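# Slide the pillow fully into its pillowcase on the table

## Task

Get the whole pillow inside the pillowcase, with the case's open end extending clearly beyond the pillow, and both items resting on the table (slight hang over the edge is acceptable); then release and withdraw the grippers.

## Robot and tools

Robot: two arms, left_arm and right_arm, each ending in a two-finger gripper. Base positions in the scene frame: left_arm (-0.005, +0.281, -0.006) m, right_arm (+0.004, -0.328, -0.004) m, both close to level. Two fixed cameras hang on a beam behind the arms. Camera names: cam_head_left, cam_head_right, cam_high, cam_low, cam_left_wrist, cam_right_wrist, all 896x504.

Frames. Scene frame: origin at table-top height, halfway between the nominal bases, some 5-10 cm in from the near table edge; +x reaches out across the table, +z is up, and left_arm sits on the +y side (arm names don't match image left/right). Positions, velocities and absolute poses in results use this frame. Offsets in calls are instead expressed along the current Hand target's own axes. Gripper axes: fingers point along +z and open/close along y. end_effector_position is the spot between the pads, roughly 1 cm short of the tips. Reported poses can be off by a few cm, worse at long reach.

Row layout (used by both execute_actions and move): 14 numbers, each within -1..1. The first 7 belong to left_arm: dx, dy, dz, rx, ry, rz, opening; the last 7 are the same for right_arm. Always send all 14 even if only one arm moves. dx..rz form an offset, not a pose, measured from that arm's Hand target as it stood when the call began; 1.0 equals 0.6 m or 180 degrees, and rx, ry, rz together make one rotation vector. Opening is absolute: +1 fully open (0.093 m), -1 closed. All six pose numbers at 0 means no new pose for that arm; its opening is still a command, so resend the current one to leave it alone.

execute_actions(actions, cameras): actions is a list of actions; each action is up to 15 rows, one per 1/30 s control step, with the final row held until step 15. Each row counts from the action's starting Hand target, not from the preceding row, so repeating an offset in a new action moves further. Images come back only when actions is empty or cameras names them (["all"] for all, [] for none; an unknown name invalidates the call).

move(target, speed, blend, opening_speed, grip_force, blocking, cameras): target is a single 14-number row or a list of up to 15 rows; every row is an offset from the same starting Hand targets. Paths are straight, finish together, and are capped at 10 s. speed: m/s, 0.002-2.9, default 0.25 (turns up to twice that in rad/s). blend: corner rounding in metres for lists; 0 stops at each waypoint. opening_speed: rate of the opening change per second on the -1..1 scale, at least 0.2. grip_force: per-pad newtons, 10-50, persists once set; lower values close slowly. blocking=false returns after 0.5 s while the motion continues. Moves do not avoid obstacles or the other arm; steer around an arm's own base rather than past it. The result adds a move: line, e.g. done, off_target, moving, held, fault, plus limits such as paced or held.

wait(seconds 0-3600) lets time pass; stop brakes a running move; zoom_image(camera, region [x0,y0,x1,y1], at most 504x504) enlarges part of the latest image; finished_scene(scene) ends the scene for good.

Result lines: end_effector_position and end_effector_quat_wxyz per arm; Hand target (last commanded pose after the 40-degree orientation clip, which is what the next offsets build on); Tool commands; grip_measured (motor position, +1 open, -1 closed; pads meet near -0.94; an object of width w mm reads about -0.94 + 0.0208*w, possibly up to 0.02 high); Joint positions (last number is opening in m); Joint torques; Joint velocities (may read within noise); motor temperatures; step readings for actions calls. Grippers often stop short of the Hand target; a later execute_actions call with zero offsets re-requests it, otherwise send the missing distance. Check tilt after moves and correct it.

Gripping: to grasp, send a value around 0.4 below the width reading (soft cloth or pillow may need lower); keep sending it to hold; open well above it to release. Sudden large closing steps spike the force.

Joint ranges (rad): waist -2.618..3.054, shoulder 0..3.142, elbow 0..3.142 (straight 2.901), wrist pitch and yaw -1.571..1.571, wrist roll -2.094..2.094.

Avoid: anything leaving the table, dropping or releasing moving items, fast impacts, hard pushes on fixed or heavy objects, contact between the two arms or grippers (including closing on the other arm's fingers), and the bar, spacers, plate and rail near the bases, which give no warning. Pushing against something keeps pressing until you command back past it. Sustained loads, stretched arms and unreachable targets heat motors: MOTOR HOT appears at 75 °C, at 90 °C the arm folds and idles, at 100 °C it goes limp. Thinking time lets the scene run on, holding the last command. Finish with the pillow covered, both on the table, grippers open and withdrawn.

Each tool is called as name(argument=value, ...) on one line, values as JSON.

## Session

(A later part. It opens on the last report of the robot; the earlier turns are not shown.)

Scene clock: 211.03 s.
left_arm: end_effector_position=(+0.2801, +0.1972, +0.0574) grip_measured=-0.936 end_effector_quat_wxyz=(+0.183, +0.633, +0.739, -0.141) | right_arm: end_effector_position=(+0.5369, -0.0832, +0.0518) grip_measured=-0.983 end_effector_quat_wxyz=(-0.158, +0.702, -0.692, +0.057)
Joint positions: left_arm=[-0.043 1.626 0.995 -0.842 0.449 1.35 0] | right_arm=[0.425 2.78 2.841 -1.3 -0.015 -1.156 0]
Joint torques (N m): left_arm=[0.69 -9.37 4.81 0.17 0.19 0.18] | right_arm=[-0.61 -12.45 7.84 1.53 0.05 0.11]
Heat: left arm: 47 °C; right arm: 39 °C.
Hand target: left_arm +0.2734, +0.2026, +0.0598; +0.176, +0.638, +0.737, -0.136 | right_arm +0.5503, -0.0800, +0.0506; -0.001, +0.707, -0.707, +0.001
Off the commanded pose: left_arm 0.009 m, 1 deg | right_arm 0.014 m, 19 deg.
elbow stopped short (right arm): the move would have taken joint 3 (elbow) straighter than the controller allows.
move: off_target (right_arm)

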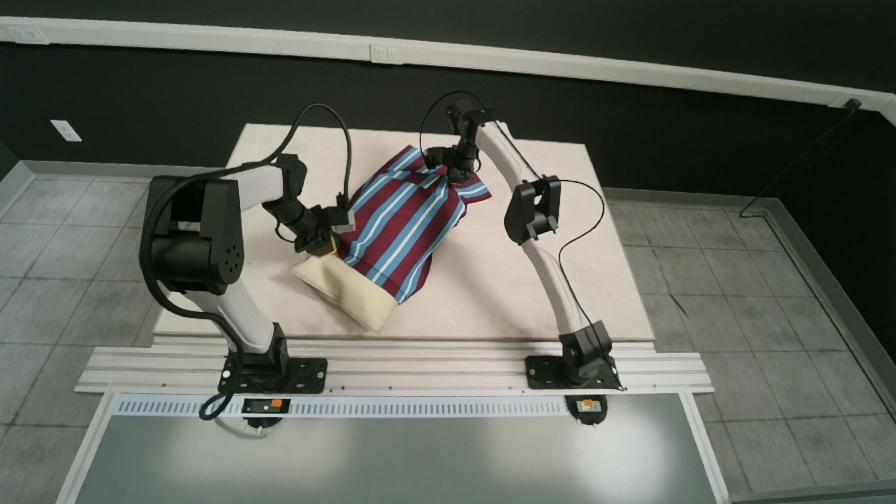

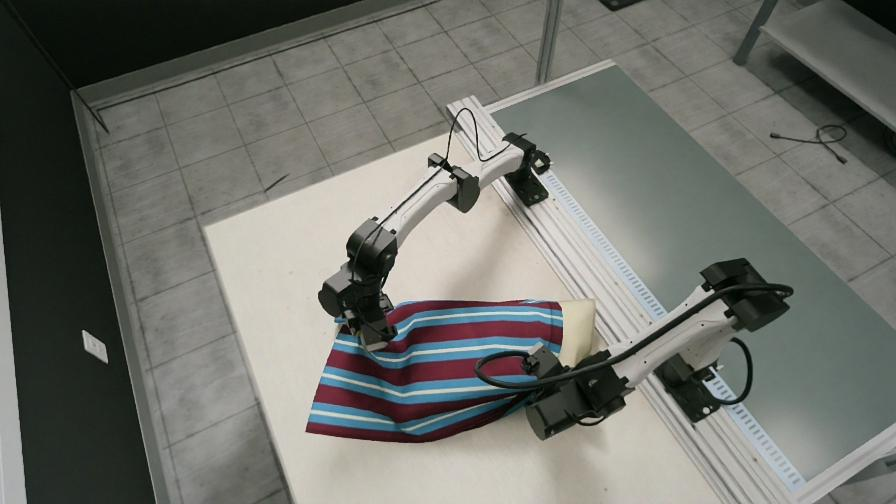

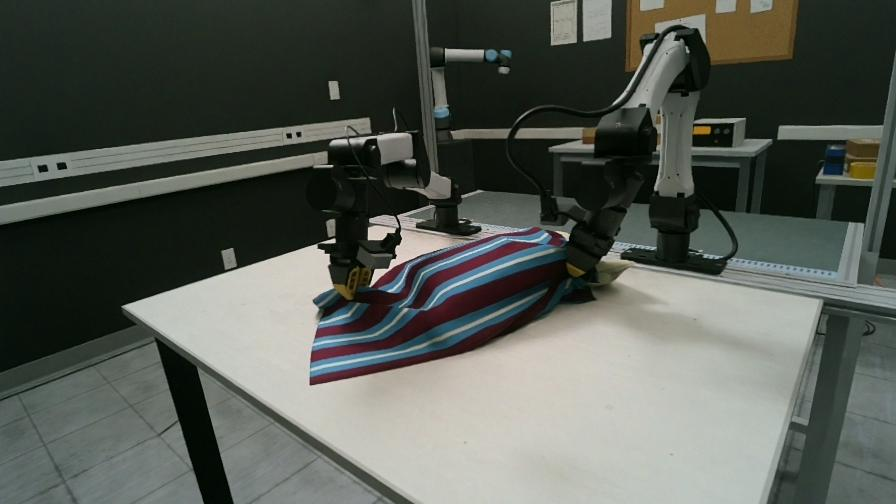

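move(target=[[0,0,0,0,0,0,-1,0,0,0,0,0,0,1],[0,0,0,0,0,0,-1,0,0,-0.2,0,0,0,1],[0,0,0,0,0,0,-1,-0.167,0.617,-0.167,0,0,0.58,1]], speed=0.3, opening_speed=2, blend=[0,0.03,0], cameras=["cam_head_left","cam_high","cam_right_wrist"])

Scene clock: 226.73 s.
left_arm: end_effector_position=(+0.2800, +0.1972, +0.0574) grip_measured=-0.936 end_effector_quat_wxyz=(+0.183, +0.633, +0.739, -0.141) | right_arm: end_effector_position=(+0.1813, +0.0175, +0.1395) grip_measured=+1.000 end_effector_quat_wxyz=(-0.004, +0.122, +0.992, -0.022)
Joint positions: left_arm=[-0.043 1.626 0.995 -0.843 0.449 1.351 0] | right_arm=[1.091 2.088 2.021 -1.547 -0.003 1.336 0.093]
Joint torques (N m): left_arm=[0.58 -9.44 4.72 0.17 0.2 0.18] | right_arm=[-0.14 -12.85 4.82 0.4 0.02 0.08]
Heat: left arm: 44 °C; right arm: 44 °C.
Hand target: left_arm +0.2734, +0.2026, +0.0598; +0.176, +0.638, +0.737, -0.136 | right_arm +0.1800, +0.0202, +0.1503; +0.001, +0.125, +0.992, +0.000
Off the commanded pose: left_arm 0.009 m, 1 deg | right_arm 0.011 m, 3 deg.
elbow stopped short (right arm): the move would have taken joint 3 (elbow) straighter than the controller allows.
move: off_target (right_arm)

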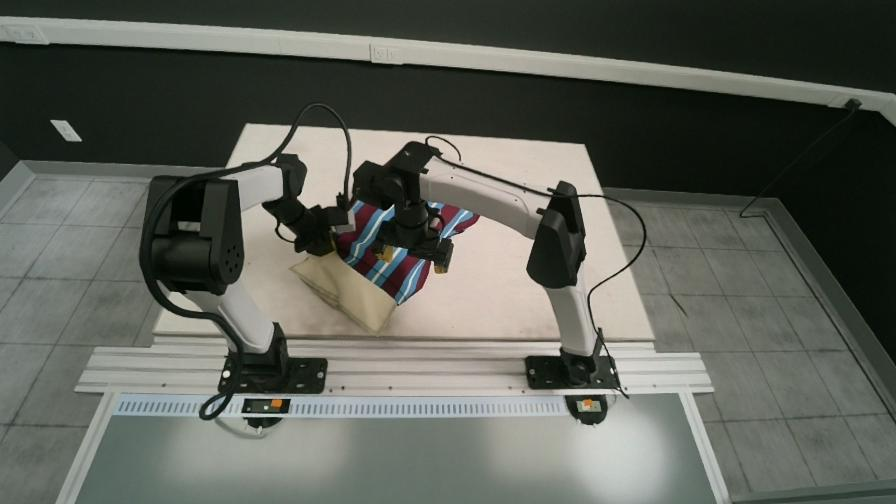

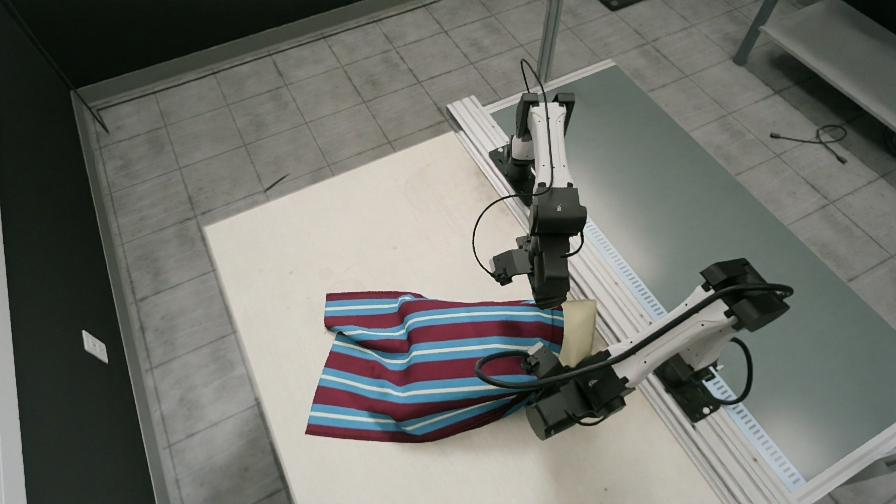

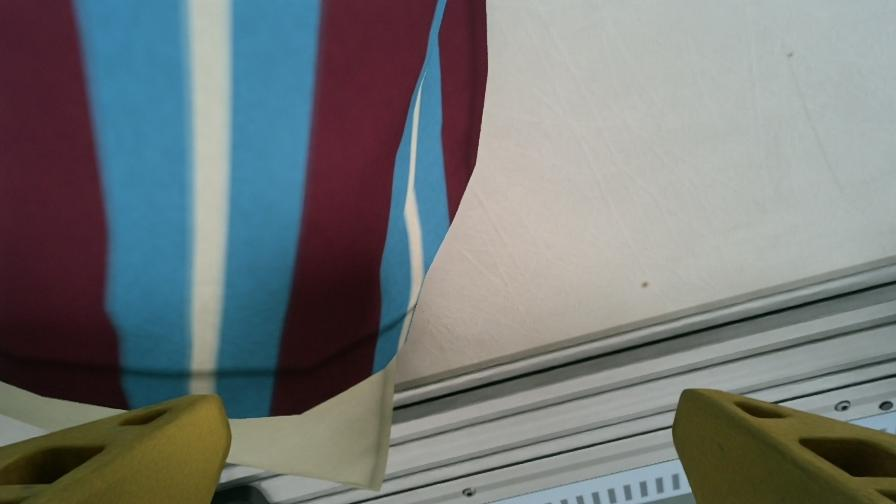

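move(target=[[0,0,0,0,0,0,-1,-0.052,-0.03,0.1,0,0,0,1],[0,0,0,0,0,0,-1,-0.052,-0.03,0.258,0,0,0,1],[0,0,0,0,0,0,-1,-0.052,-0.03,0.258,0,0,0,-1],[0,0,0,0,0,0,-1,-0.052,-0.03,0.13,0,0,0,-1]], speed=0.15, opening_speed=1, blend=[0.02,0,0,0], cameras=["cam_head_left","cam_high","cam_low","cam_right_wrist"])

Scene clock: 234.93 s.
left_arm: end_effector_position=(+0.2793, +0.1977, +0.0573) grip_measured=-0.936 end_effector_quat_wxyz=(+0.181, +0.632, +0.740, -0.142) | right_arm: end_effector_position=(+0.1991, -0.0047, +0.0572) grip_measured=-0.989 end_effector_quat_wxyz=(-0.012, +0.124, +0.992, -0.010)
Joint positions: left_arm=[-0.041 1.626 0.995 -0.847 0.449 1.352 0] | right_arm=[1.015 2.028 1.603 -1.174 -0.024 1.264 0]
Joint torques (N m): left_arm=[0.54 -9.35 4.88 0.23 0.19 0.17] | right_arm=[-1.14 -11.62 7.25 -0.03 0.23 -0.11]
Heat: left arm: 43 °C; right arm: 44 °C.
Hand target: left_arm +0.2735, +0.2026, +0.0598; +0.176, +0.638, +0.737, -0.136 | right_arm +0.2058, -0.0049, +0.0723; +0.001, +0.125, +0.992, +0.000
Off the commanded pose: left_arm 0.008 m, 1 deg | right_arm 0.017 m, 2 deg.
move: off_target (right_arm); target 3's new opening was sent with right_arm's hand 0.026 m and 4 deg from that target

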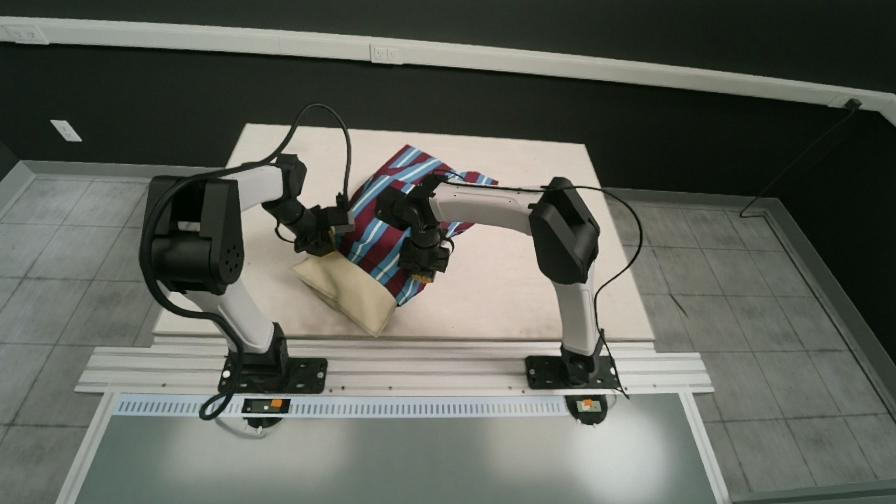

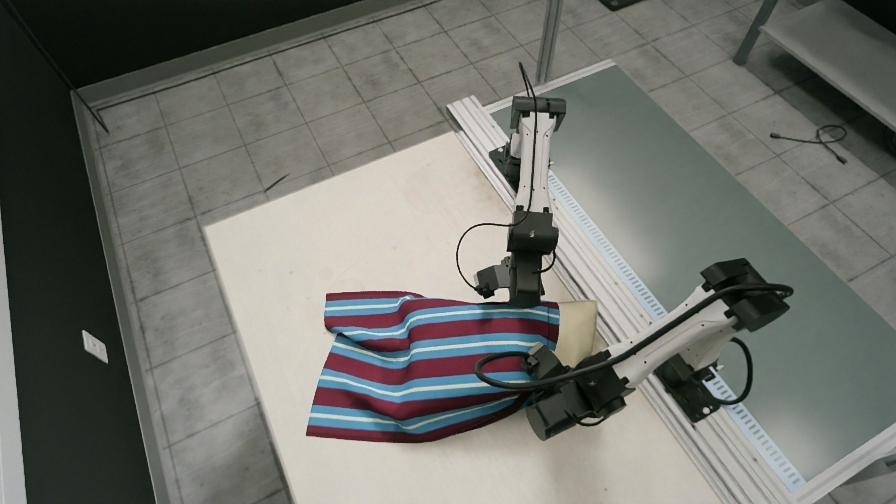

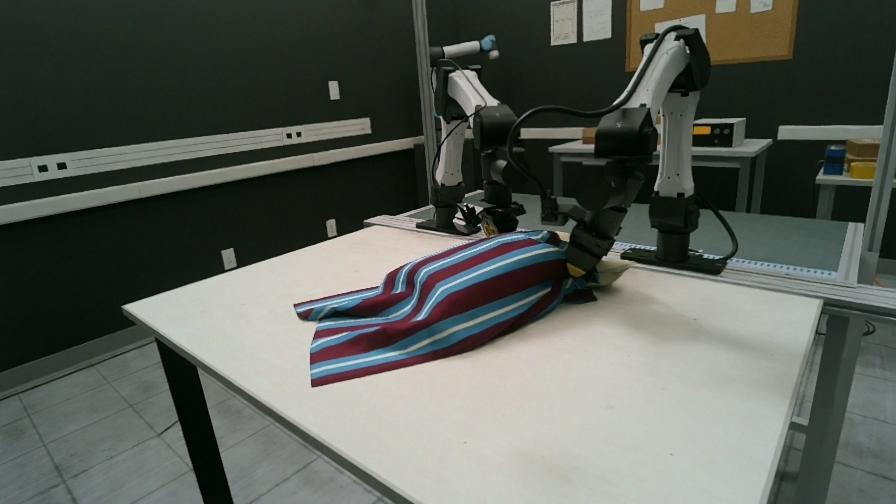

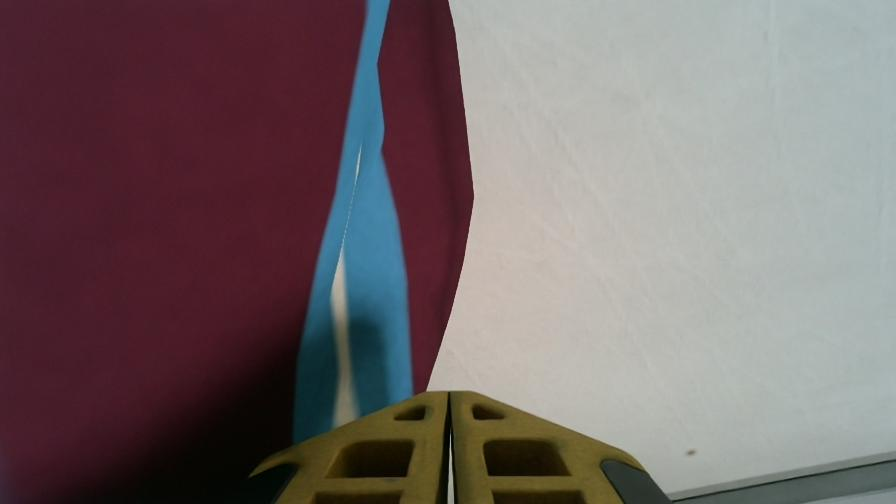

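move(target=[[0,0,0,0,0,0,-1,-0.05,0.027,-0.07,0,0,0,1],[0,0,0,0,0,0,-1,-0.05,0.027,0.15,0,0,0,1],[0,0,0,0,0,0,-1,-0.05,0.027,0.15,0,0,0,-1],[0,0,0,0,0,0,-1,-0.05,0.027,0,0,0,0,-1]], speed=0.15, opening_speed=1, cameras=["cam_low","cam_right_wrist"])

Scene clock: 242.47 s.
left_arm: end_effector_position=(+0.2758, +0.1964, +0.0578) grip_measured=-0.936 end_effector_quat_wxyz=(+0.179, +0.631, +0.740, -0.151) | right_arm: end_effector_position=(+0.2445, +0.0196, +0.0645) grip_measured=-0.979 end_effector_quat_wxyz=(+0.006, +0.126, +0.991, +0.033)
Joint positions: left_arm=[-0.041 1.626 0.995 -0.862 0.461 1.352 0] | right_arm=[0.951 2.116 1.761 -1.153 -0.032 1.206 0]
Joint torques (N m): left_arm=[0.49 -9.37 4.79 0.32 0.05 0.17] | right_arm=[-0.65 -11.25 7.16 -0.59 0.3 -0.12]
Heat: left arm: 42 °C; right arm: 44 °C.
Hand target: left_arm +0.2734, +0.2026, +0.0598; +0.176, +0.638, +0.737, -0.136 | right_arm +0.2388, +0.0033, +0.0724; +0.001, +0.125, +0.992, +0.000
Off the commanded pose: left_arm 0.007 m, 2 deg | right_arm 0.019 m, 4 deg.
move: off_target (right_arm); target 3's new opening was sent with right_arm's hand 0.039 m and 4 deg from that target

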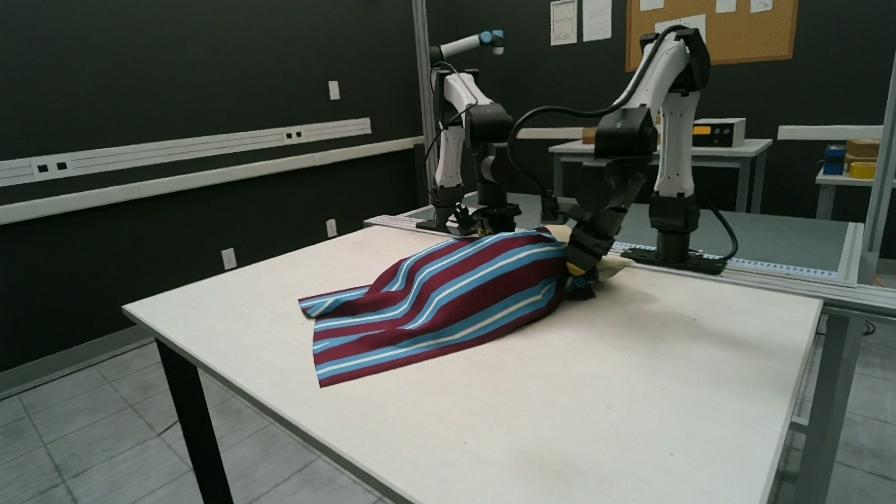

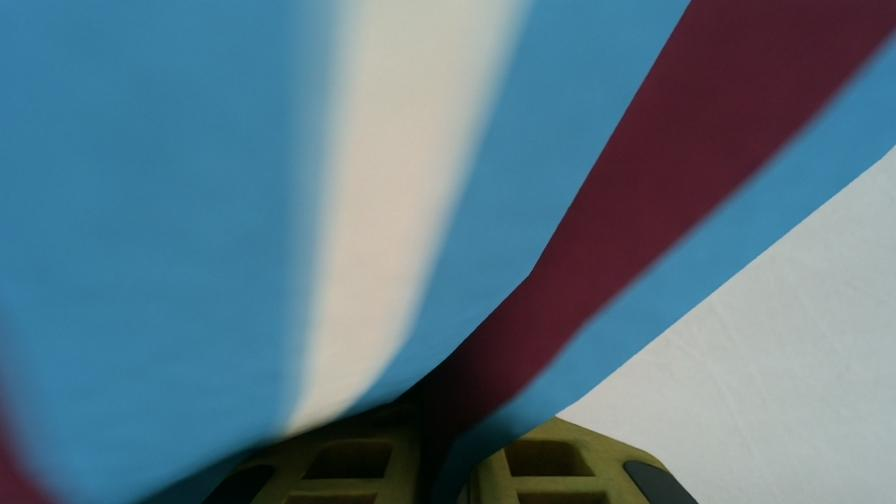

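move(target=[-0.093,-0.033,-0.214,0,0,0,-1,0.032,-0.008,-0.217,0,0,0,-1], speed=0.12, cameras=["cam_head_left","cam_high","cam_low"])

Scene clock: 245.93 s.
left_arm: end_effector_position=(+0.2451, +0.1975, +0.1851) grip_measured=-0.936 end_effector_quat_wxyz=(+0.161, +0.627, +0.744, -0.166) | right_arm: end_effector_position=(+0.2228, +0.0190, +0.1835) grip_measured=-0.979 end_effector_quat_wxyz=(+0.017, +0.122, +0.990, +0.067)
Joint positions: left_arm=[-0.041 1.497 1.387 -1.43 0.462 1.352 0] | right_arm=[0.987 2.034 2.109 -1.511 -0.039 1.237 0]
Joint torques (N m): left_arm=[0.55 -8.42 8.81 0.22 0.06 0.19] | right_arm=[-0.58 -12.59 7.2 -0.11 0.34 -0.01]
Motor temperatures (°C): left_arm=[24 42 34 26 26 25 25] | right_arm=[23 45 36 28 25 27 26]
Heat: left arm: 42 °C; right arm: 45 °C.
Hand target: left_arm +0.2497, +0.2044, +0.1993; +0.176, +0.638, +0.737, -0.136 | right_arm +0.2189, +0.0034, +0.2025; +0.001, +0.125, +0.992, +0.000
Off the commanded pose: left_arm 0.016 m, 4 deg | right_arm 0.025 m, 8 deg.
joint sent to its limit (right arm) — joint 4 (wrist pitch), lower limit. The joint targets are off in orientation, not in position.
move: off_target (left_arm, right_arm)

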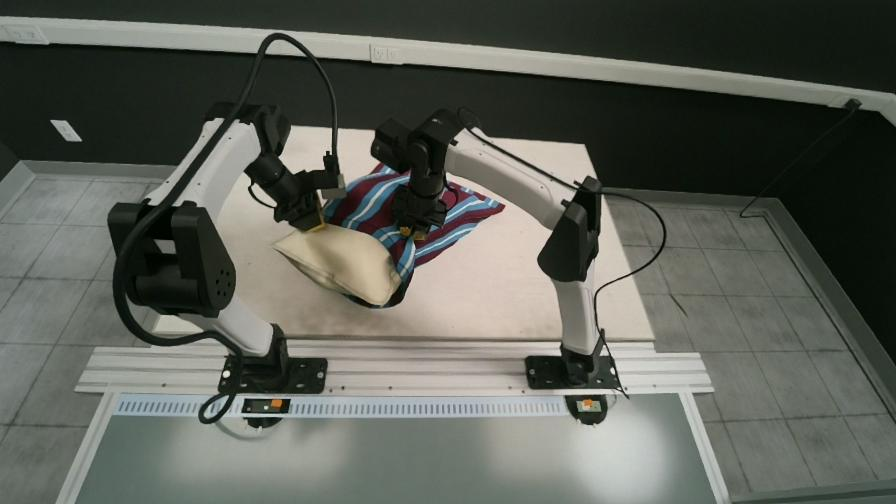

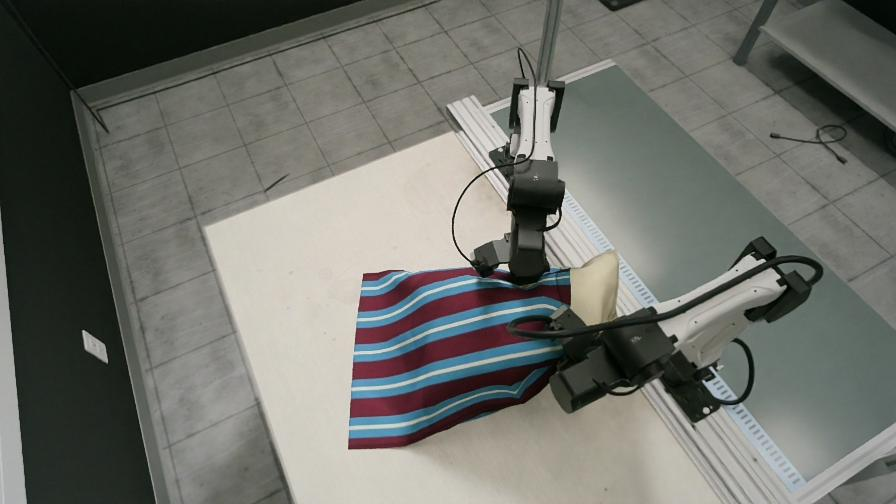

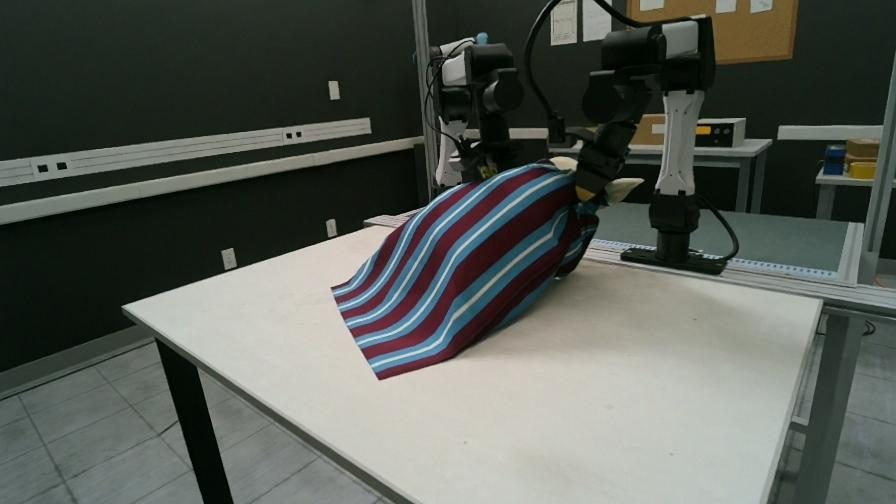

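move(target=[-0.142,0.048,-0.265,0,0,0,-1,-0.048,0.012,-0.292,0,0,0,-1], speed=0.15, cameras=["cam_head_left","cam_high","cam_low"])

Scene clock: 249.43 s.
left_arm: end_effector_position=(+0.2691, +0.1969, +0.3653) grip_measured=-0.936 end_effector_quat_wxyz=(+0.351, +0.571, +0.741, -0.050) | right_arm: end_effector_position=(+0.2466, +0.0146, +0.3578) grip_measured=-0.979 end_effector_quat_wxyz=(+0.141, +0.122, +0.940, +0.286)
Joint positions: left_arm=[-0.032 1.467 2.02 -1.581 0.479 1.144 0] | right_arm=[0.928 1.934 2.577 -1.567 -0.042 1.204 0]
Joint torques (N m): left_arm=[1.11 -5 7.57 1.37 0.41 0.03] | right_arm=[-1.68 -10.09 6.98 1.58 0.17 -0.25]
Heat: left arm: 42 °C; right arm: 45 °C.
Hand target: left_arm +0.2749, +0.2002, +0.3802; +0.176, +0.638, +0.737, -0.135 | right_arm +0.2484, +0.0032, +0.3778; +0.001, +0.125, +0.992, +0.000
Off the commanded pose: left_arm 0.016 m, 24 deg | right_arm 0.023 m, 37 deg.
joint read past its limit (left arm) — joint 4 (wrist pitch), lower limit.
joint sent to its limit (left arm) — joint 4 (wrist pitch), lower limit. The joint targets are off in orientation, not in position.
joint sent to its limit (right arm) — joint 4 (wrist pitch), lower limit. The joint targets are off in orientation, not in position.
move: off_target (left_arm, right_arm)

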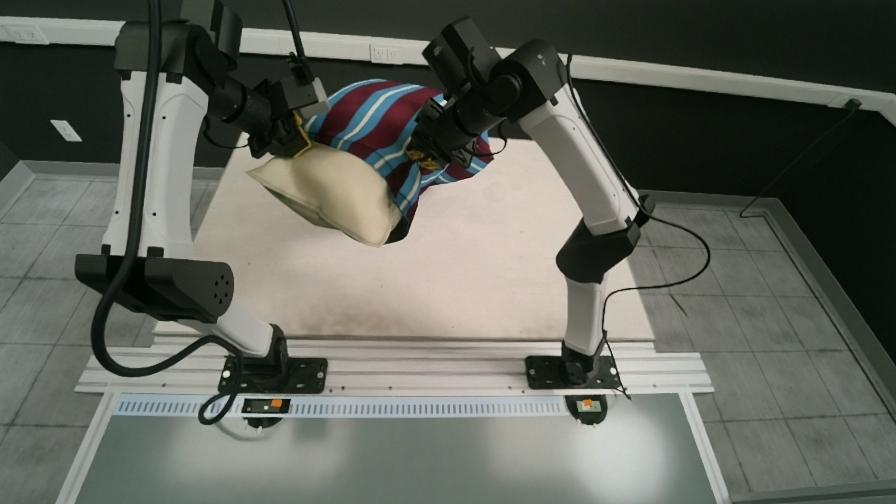

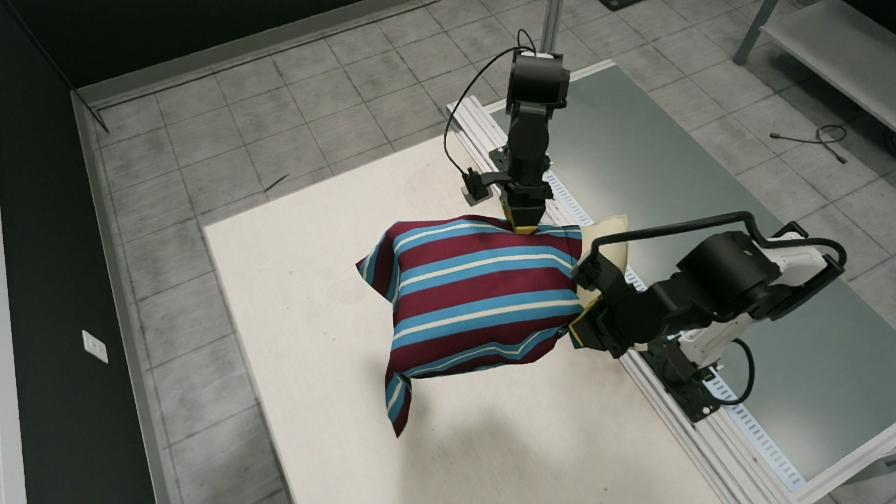

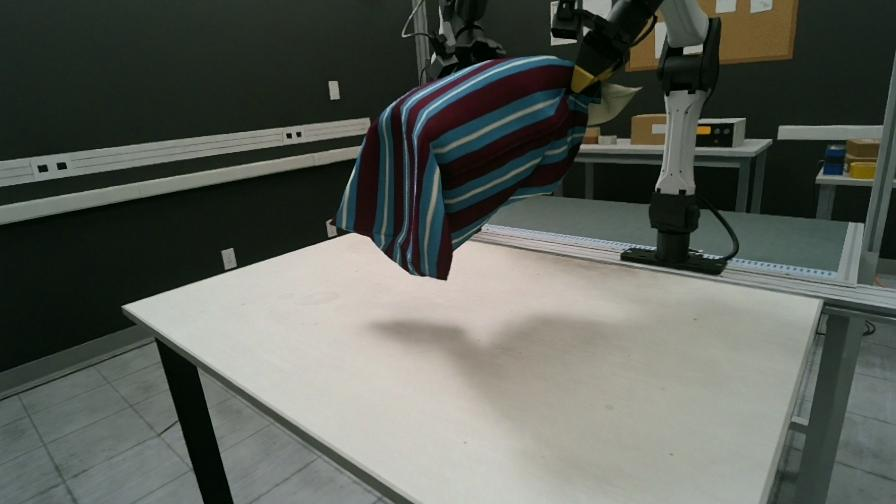

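move(target=[[0.05,0.131,0.161,0,0,0,-1,-0.129,0.033,0.167,0,0,0,-1],[0.23,0.016,0.4995,0,0,0,-1,-0.032,0.008,0.533,0,0,0,-1]], speed=0.15, blend=0.03, cameras=["cam_head_left","cam_high","cam_low","cam_left_wrist"])

Scene clock: 258.63 s.
left_arm: end_effector_position=(+0.2866, +0.1917, +0.0483) grip_measured=-0.936 end_effector_quat_wxyz=(+0.168, +0.625, +0.744, -0.168) | right_arm: end_effector_position=(+0.2610, +0.0129, +0.0500) grip_measured=-0.979 end_effector_quat_wxyz=(-0.027, +0.121, +0.992, +0.009)
Joint positions: left_arm=[-0.048 1.712 1.046 -0.861 0.474 1.338 0] | right_arm=[0.897 2.219 1.867 -1.232 -0.066 1.139 0]
Joint torques (N m): left_arm=[-0.12 -10.03 4.94 0.58 -0.1 0.14] | right_arm=[-0.94 -13.29 4.53 0.27 0.61 0]
Heat: left arm: 41 °C; right arm: 46 °C.
Hand target: left_arm +0.2933, +0.1976, +0.0505; +0.176, +0.638, +0.737, -0.136 | right_arm +0.2685, +0.0030, +0.0579; +0.001, +0.125, +0.992, +0.000
Off the commanded pose: left_arm 0.009 m, 4 deg | right_arm 0.015 m, 3 deg.
move: off_target (left_arm, right_arm)

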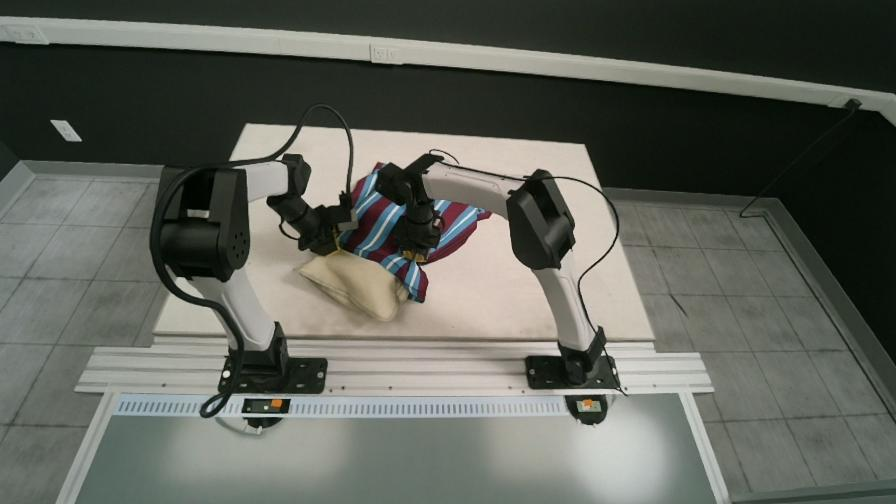

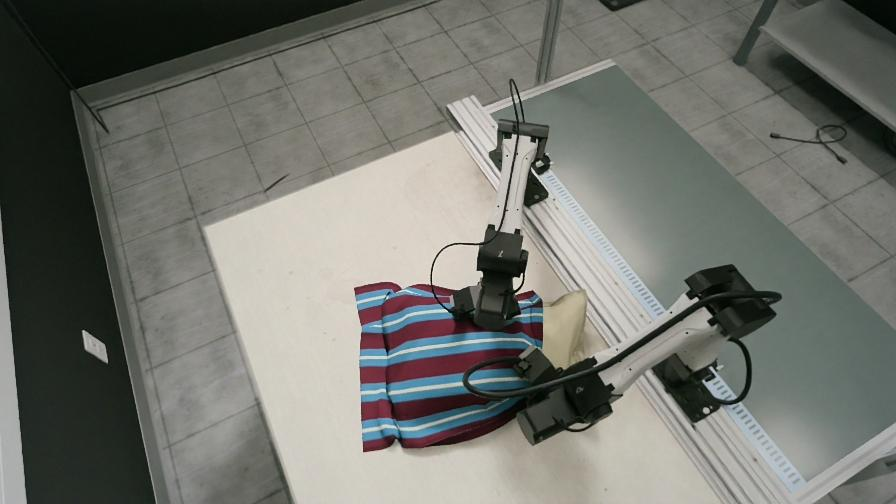

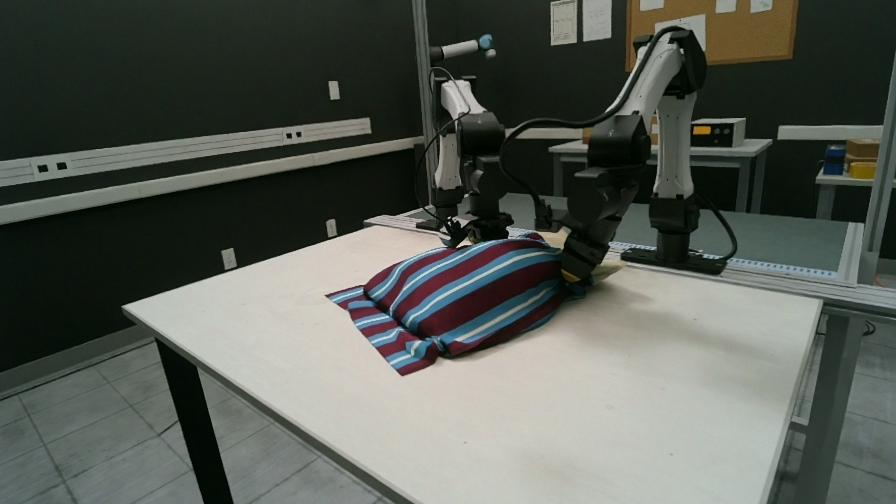

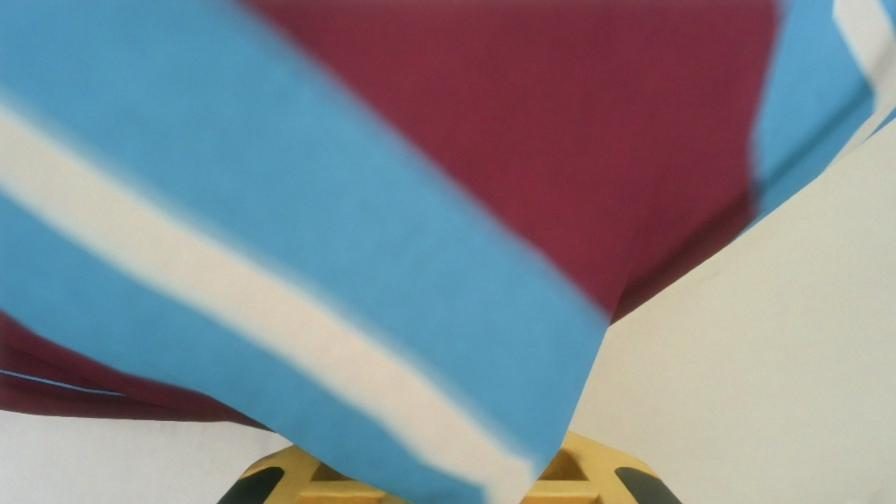

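move(target=[[0.03,0,0.04,0,0,0,-1,0,0,0.05,0,0,0,-1],[0.03,0,0.04,0,0,0,1,0,0,0.05,0,0,0,1],[-0.05,0,-0.11,0,0,0,1,0,0,-0.15,0,0,0,1],[0.1,0,-0.16,0,0,0,1,0.12,0.08,-0.15,0,0,0,1]], speed=0.2, opening_speed=1.5, blend=[0,0,0.02,0], cameras=["cam_head_left","cam_high","cam_low","cam_left_wrist","cam_right_wrist"])

Scene clock: 266.00 s.
left_arm: end_effector_position=(+0.2717, +0.2876, +0.1076) grip_measured=+1.000 end_effector_quat_wxyz=(+0.175, +0.636, +0.738, -0.142) | right_arm: end_effector_position=(+0.2064, +0.0691, +0.1496) grip_measured=+1.000 end_effector_quat_wxyz=(+0.011, +0.117, +0.992, +0.040)
Joint positions: left_arm=[0.278 1.64 1.223 -1.227 0.443 1.716 0.093] | right_arm=[1.088 2.247 2.316 -1.557 -0.019 1.325 0.093]
Joint torques (N m): left_arm=[0.39 -6.24 7.88 0.02 0.31 0.06] | right_arm=[-0.96 -9.77 7.24 0.28 0.17 0.07]
Heat: left arm: 40 °C; right arm: 47 °C.
Hand target: left_arm +0.2775, +0.2919, +0.1111; +0.176, +0.638, +0.737, -0.135 | right_arm +0.2106, +0.0674, +0.1479; +0.001, +0.125, +0.992, +0.000
Off the commanded pose: left_arm 0.008 m, 1 deg | right_arm 0.005 m, 5 deg.
joint sent to its limit (right arm) — joint 4 (wrist pitch), lower limit. The joint targets are off in orientation, not in position.
move: off_target (right_arm); target 2's new opening was sent with left_arm's hand 0.017 m and 3 deg from that target

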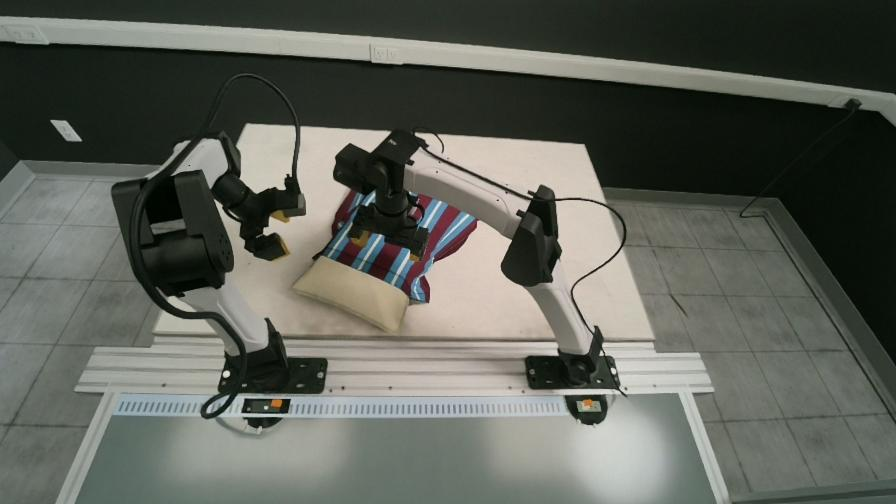

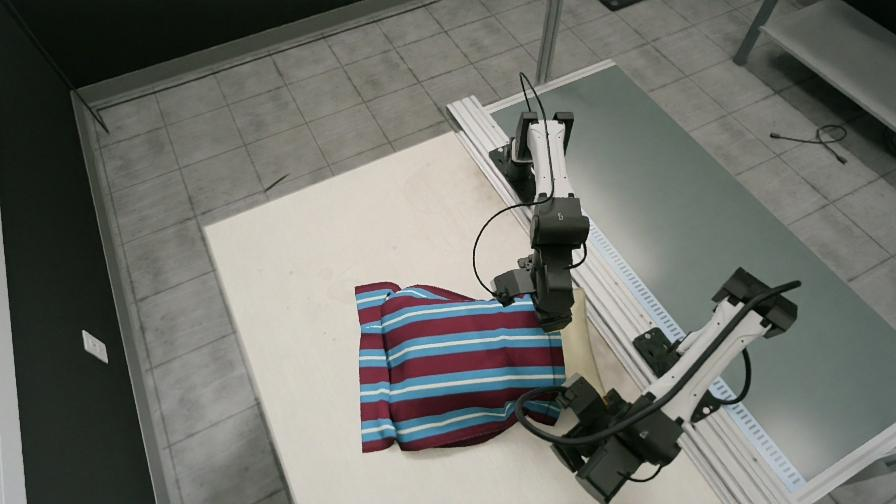

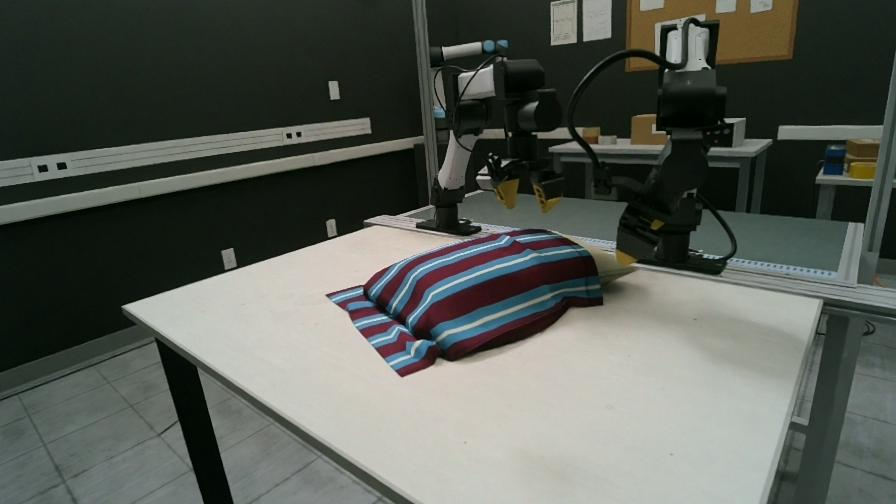

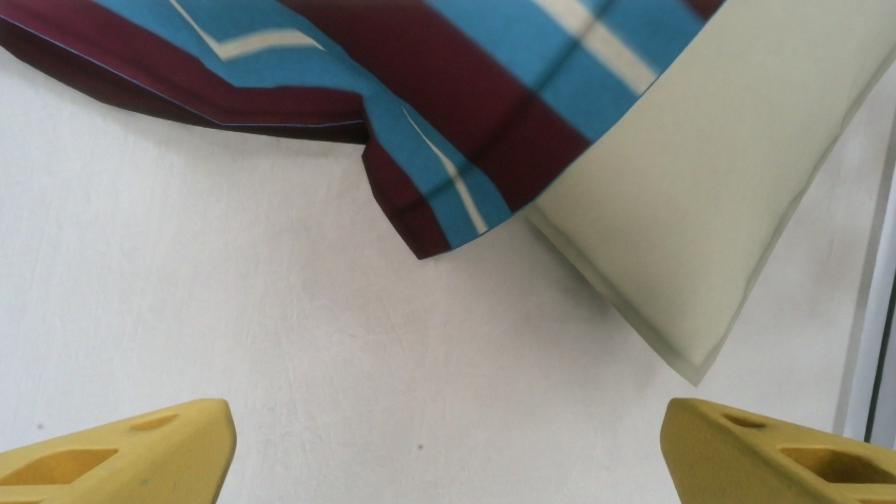

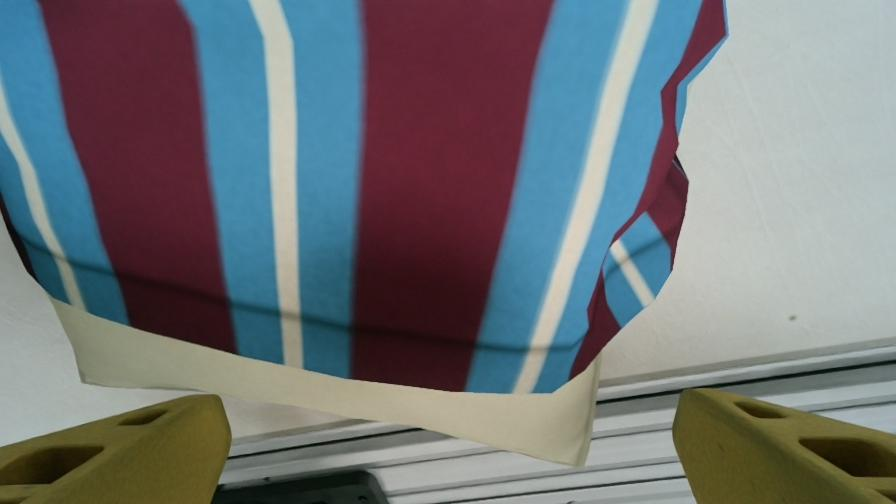

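move(target=[[-0.06,0.02,0.06,0,0,0,0.5,-0.007,-0.15,0.05,0,0,0,0.5],[-0.043,0.02,0.233,0,0,0,0.5,-0.007,-0.15,0.267,0,0,0,0.5],[-0.043,0.02,0.233,0,0,0,-1,-0.007,-0.15,0.267,0,0,0,-1],[-0.08,0.02,0.15,0,0,0,-1,-0.007,-0.15,0.17,0,0,0,-1]], speed=0.15, opening_speed=1, blend=[0.01,0,0,0], cameras=["cam_high","cam_low","cam_left_wrist","cam_right_wrist"])

Scene clock: 274.13 s.
left_arm: end_effector_position=(+0.2943, +0.2128, +0.0382) grip_measured=-0.981 end_effector_quat_wxyz=(+0.165, +0.632, +0.742, -0.154) | right_arm: end_effector_position=(+0.1905, -0.0167, +0.0341) grip_measured=-0.987 end_effector_quat_wxyz=(-0.004, +0.125, +0.992, +0.004)
Joint positions: left_arm=[0.011 1.751 1.056 -0.851 0.45 1.415 0] | right_arm=[1.02 1.966 1.419 -1.02 -0.021 1.271 0]
Joint torques (N m): left_arm=[-0.87 -10.4 7.49 0.22 0.23 -0.03] | right_arm=[-0.85 -10.58 6.93 -0.13 0.23 -0.09]
Heat: left arm: 40 °C; right arm: 46 °C.
Hand target: left_arm +0.3031, +0.2125, +0.0510; +0.176, +0.638, +0.737, -0.136 | right_arm +0.1924, -0.0207, +0.0458; +0.001, +0.125, +0.992, +0.000
Off the commanded pose: left_arm 0.016 m, 3 deg | right_arm 0.013 m, 1 deg.
move: off_target (left_arm, right_arm); target 3's new opening was sent with right_arm's hand 0.030 m and 1 deg from that target

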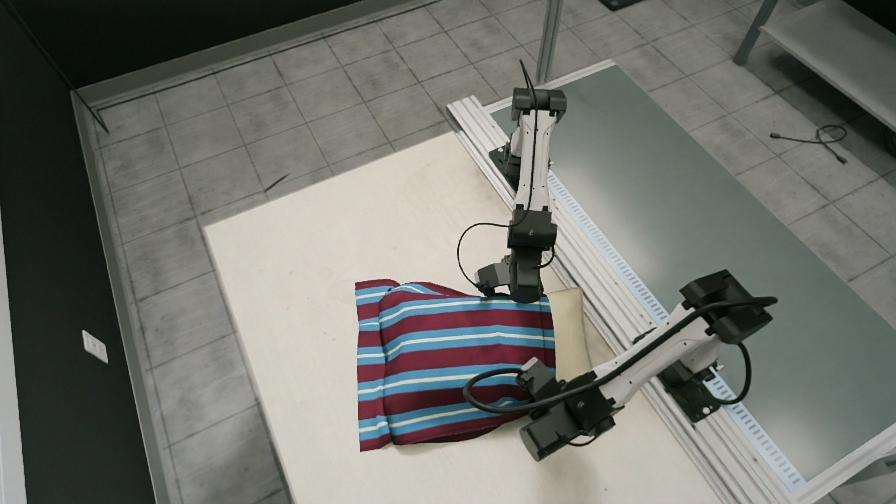

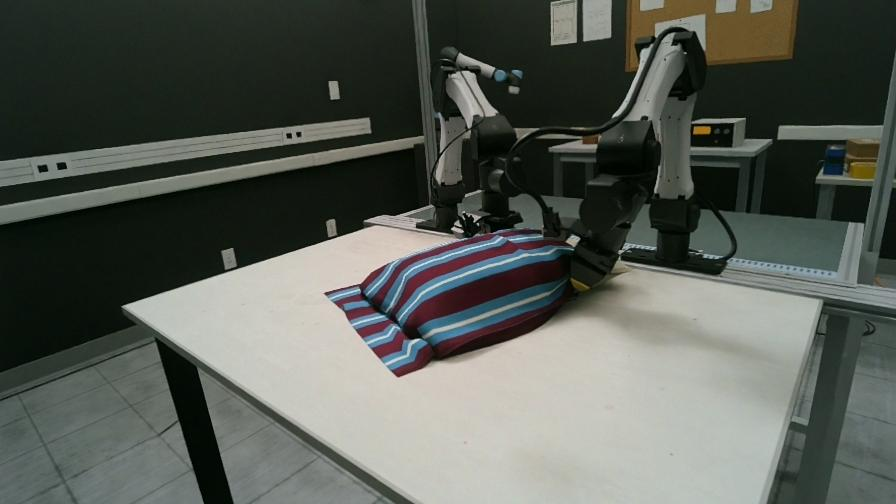

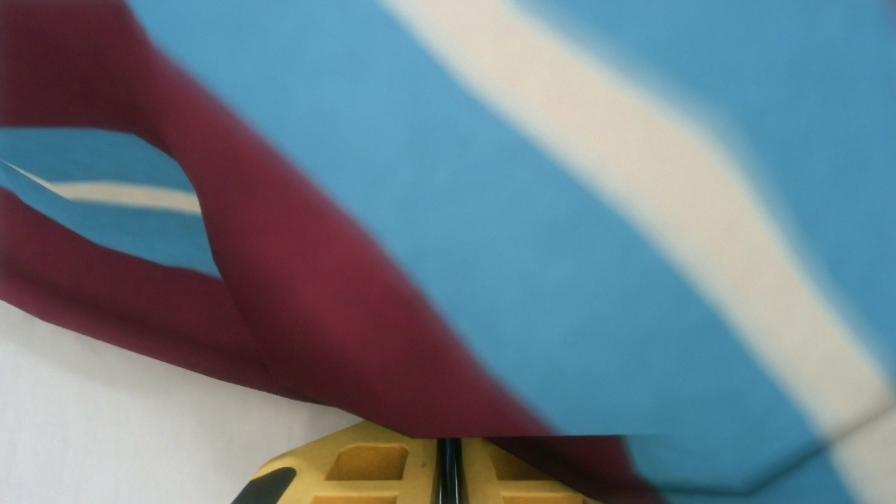

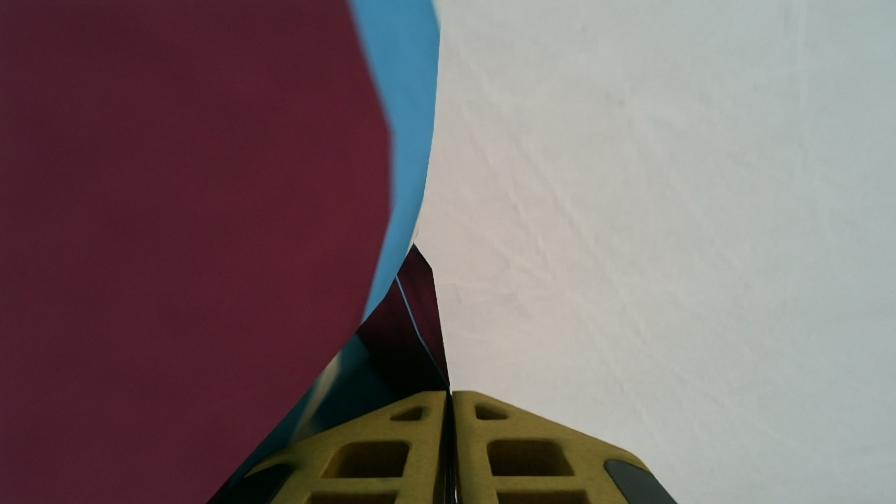

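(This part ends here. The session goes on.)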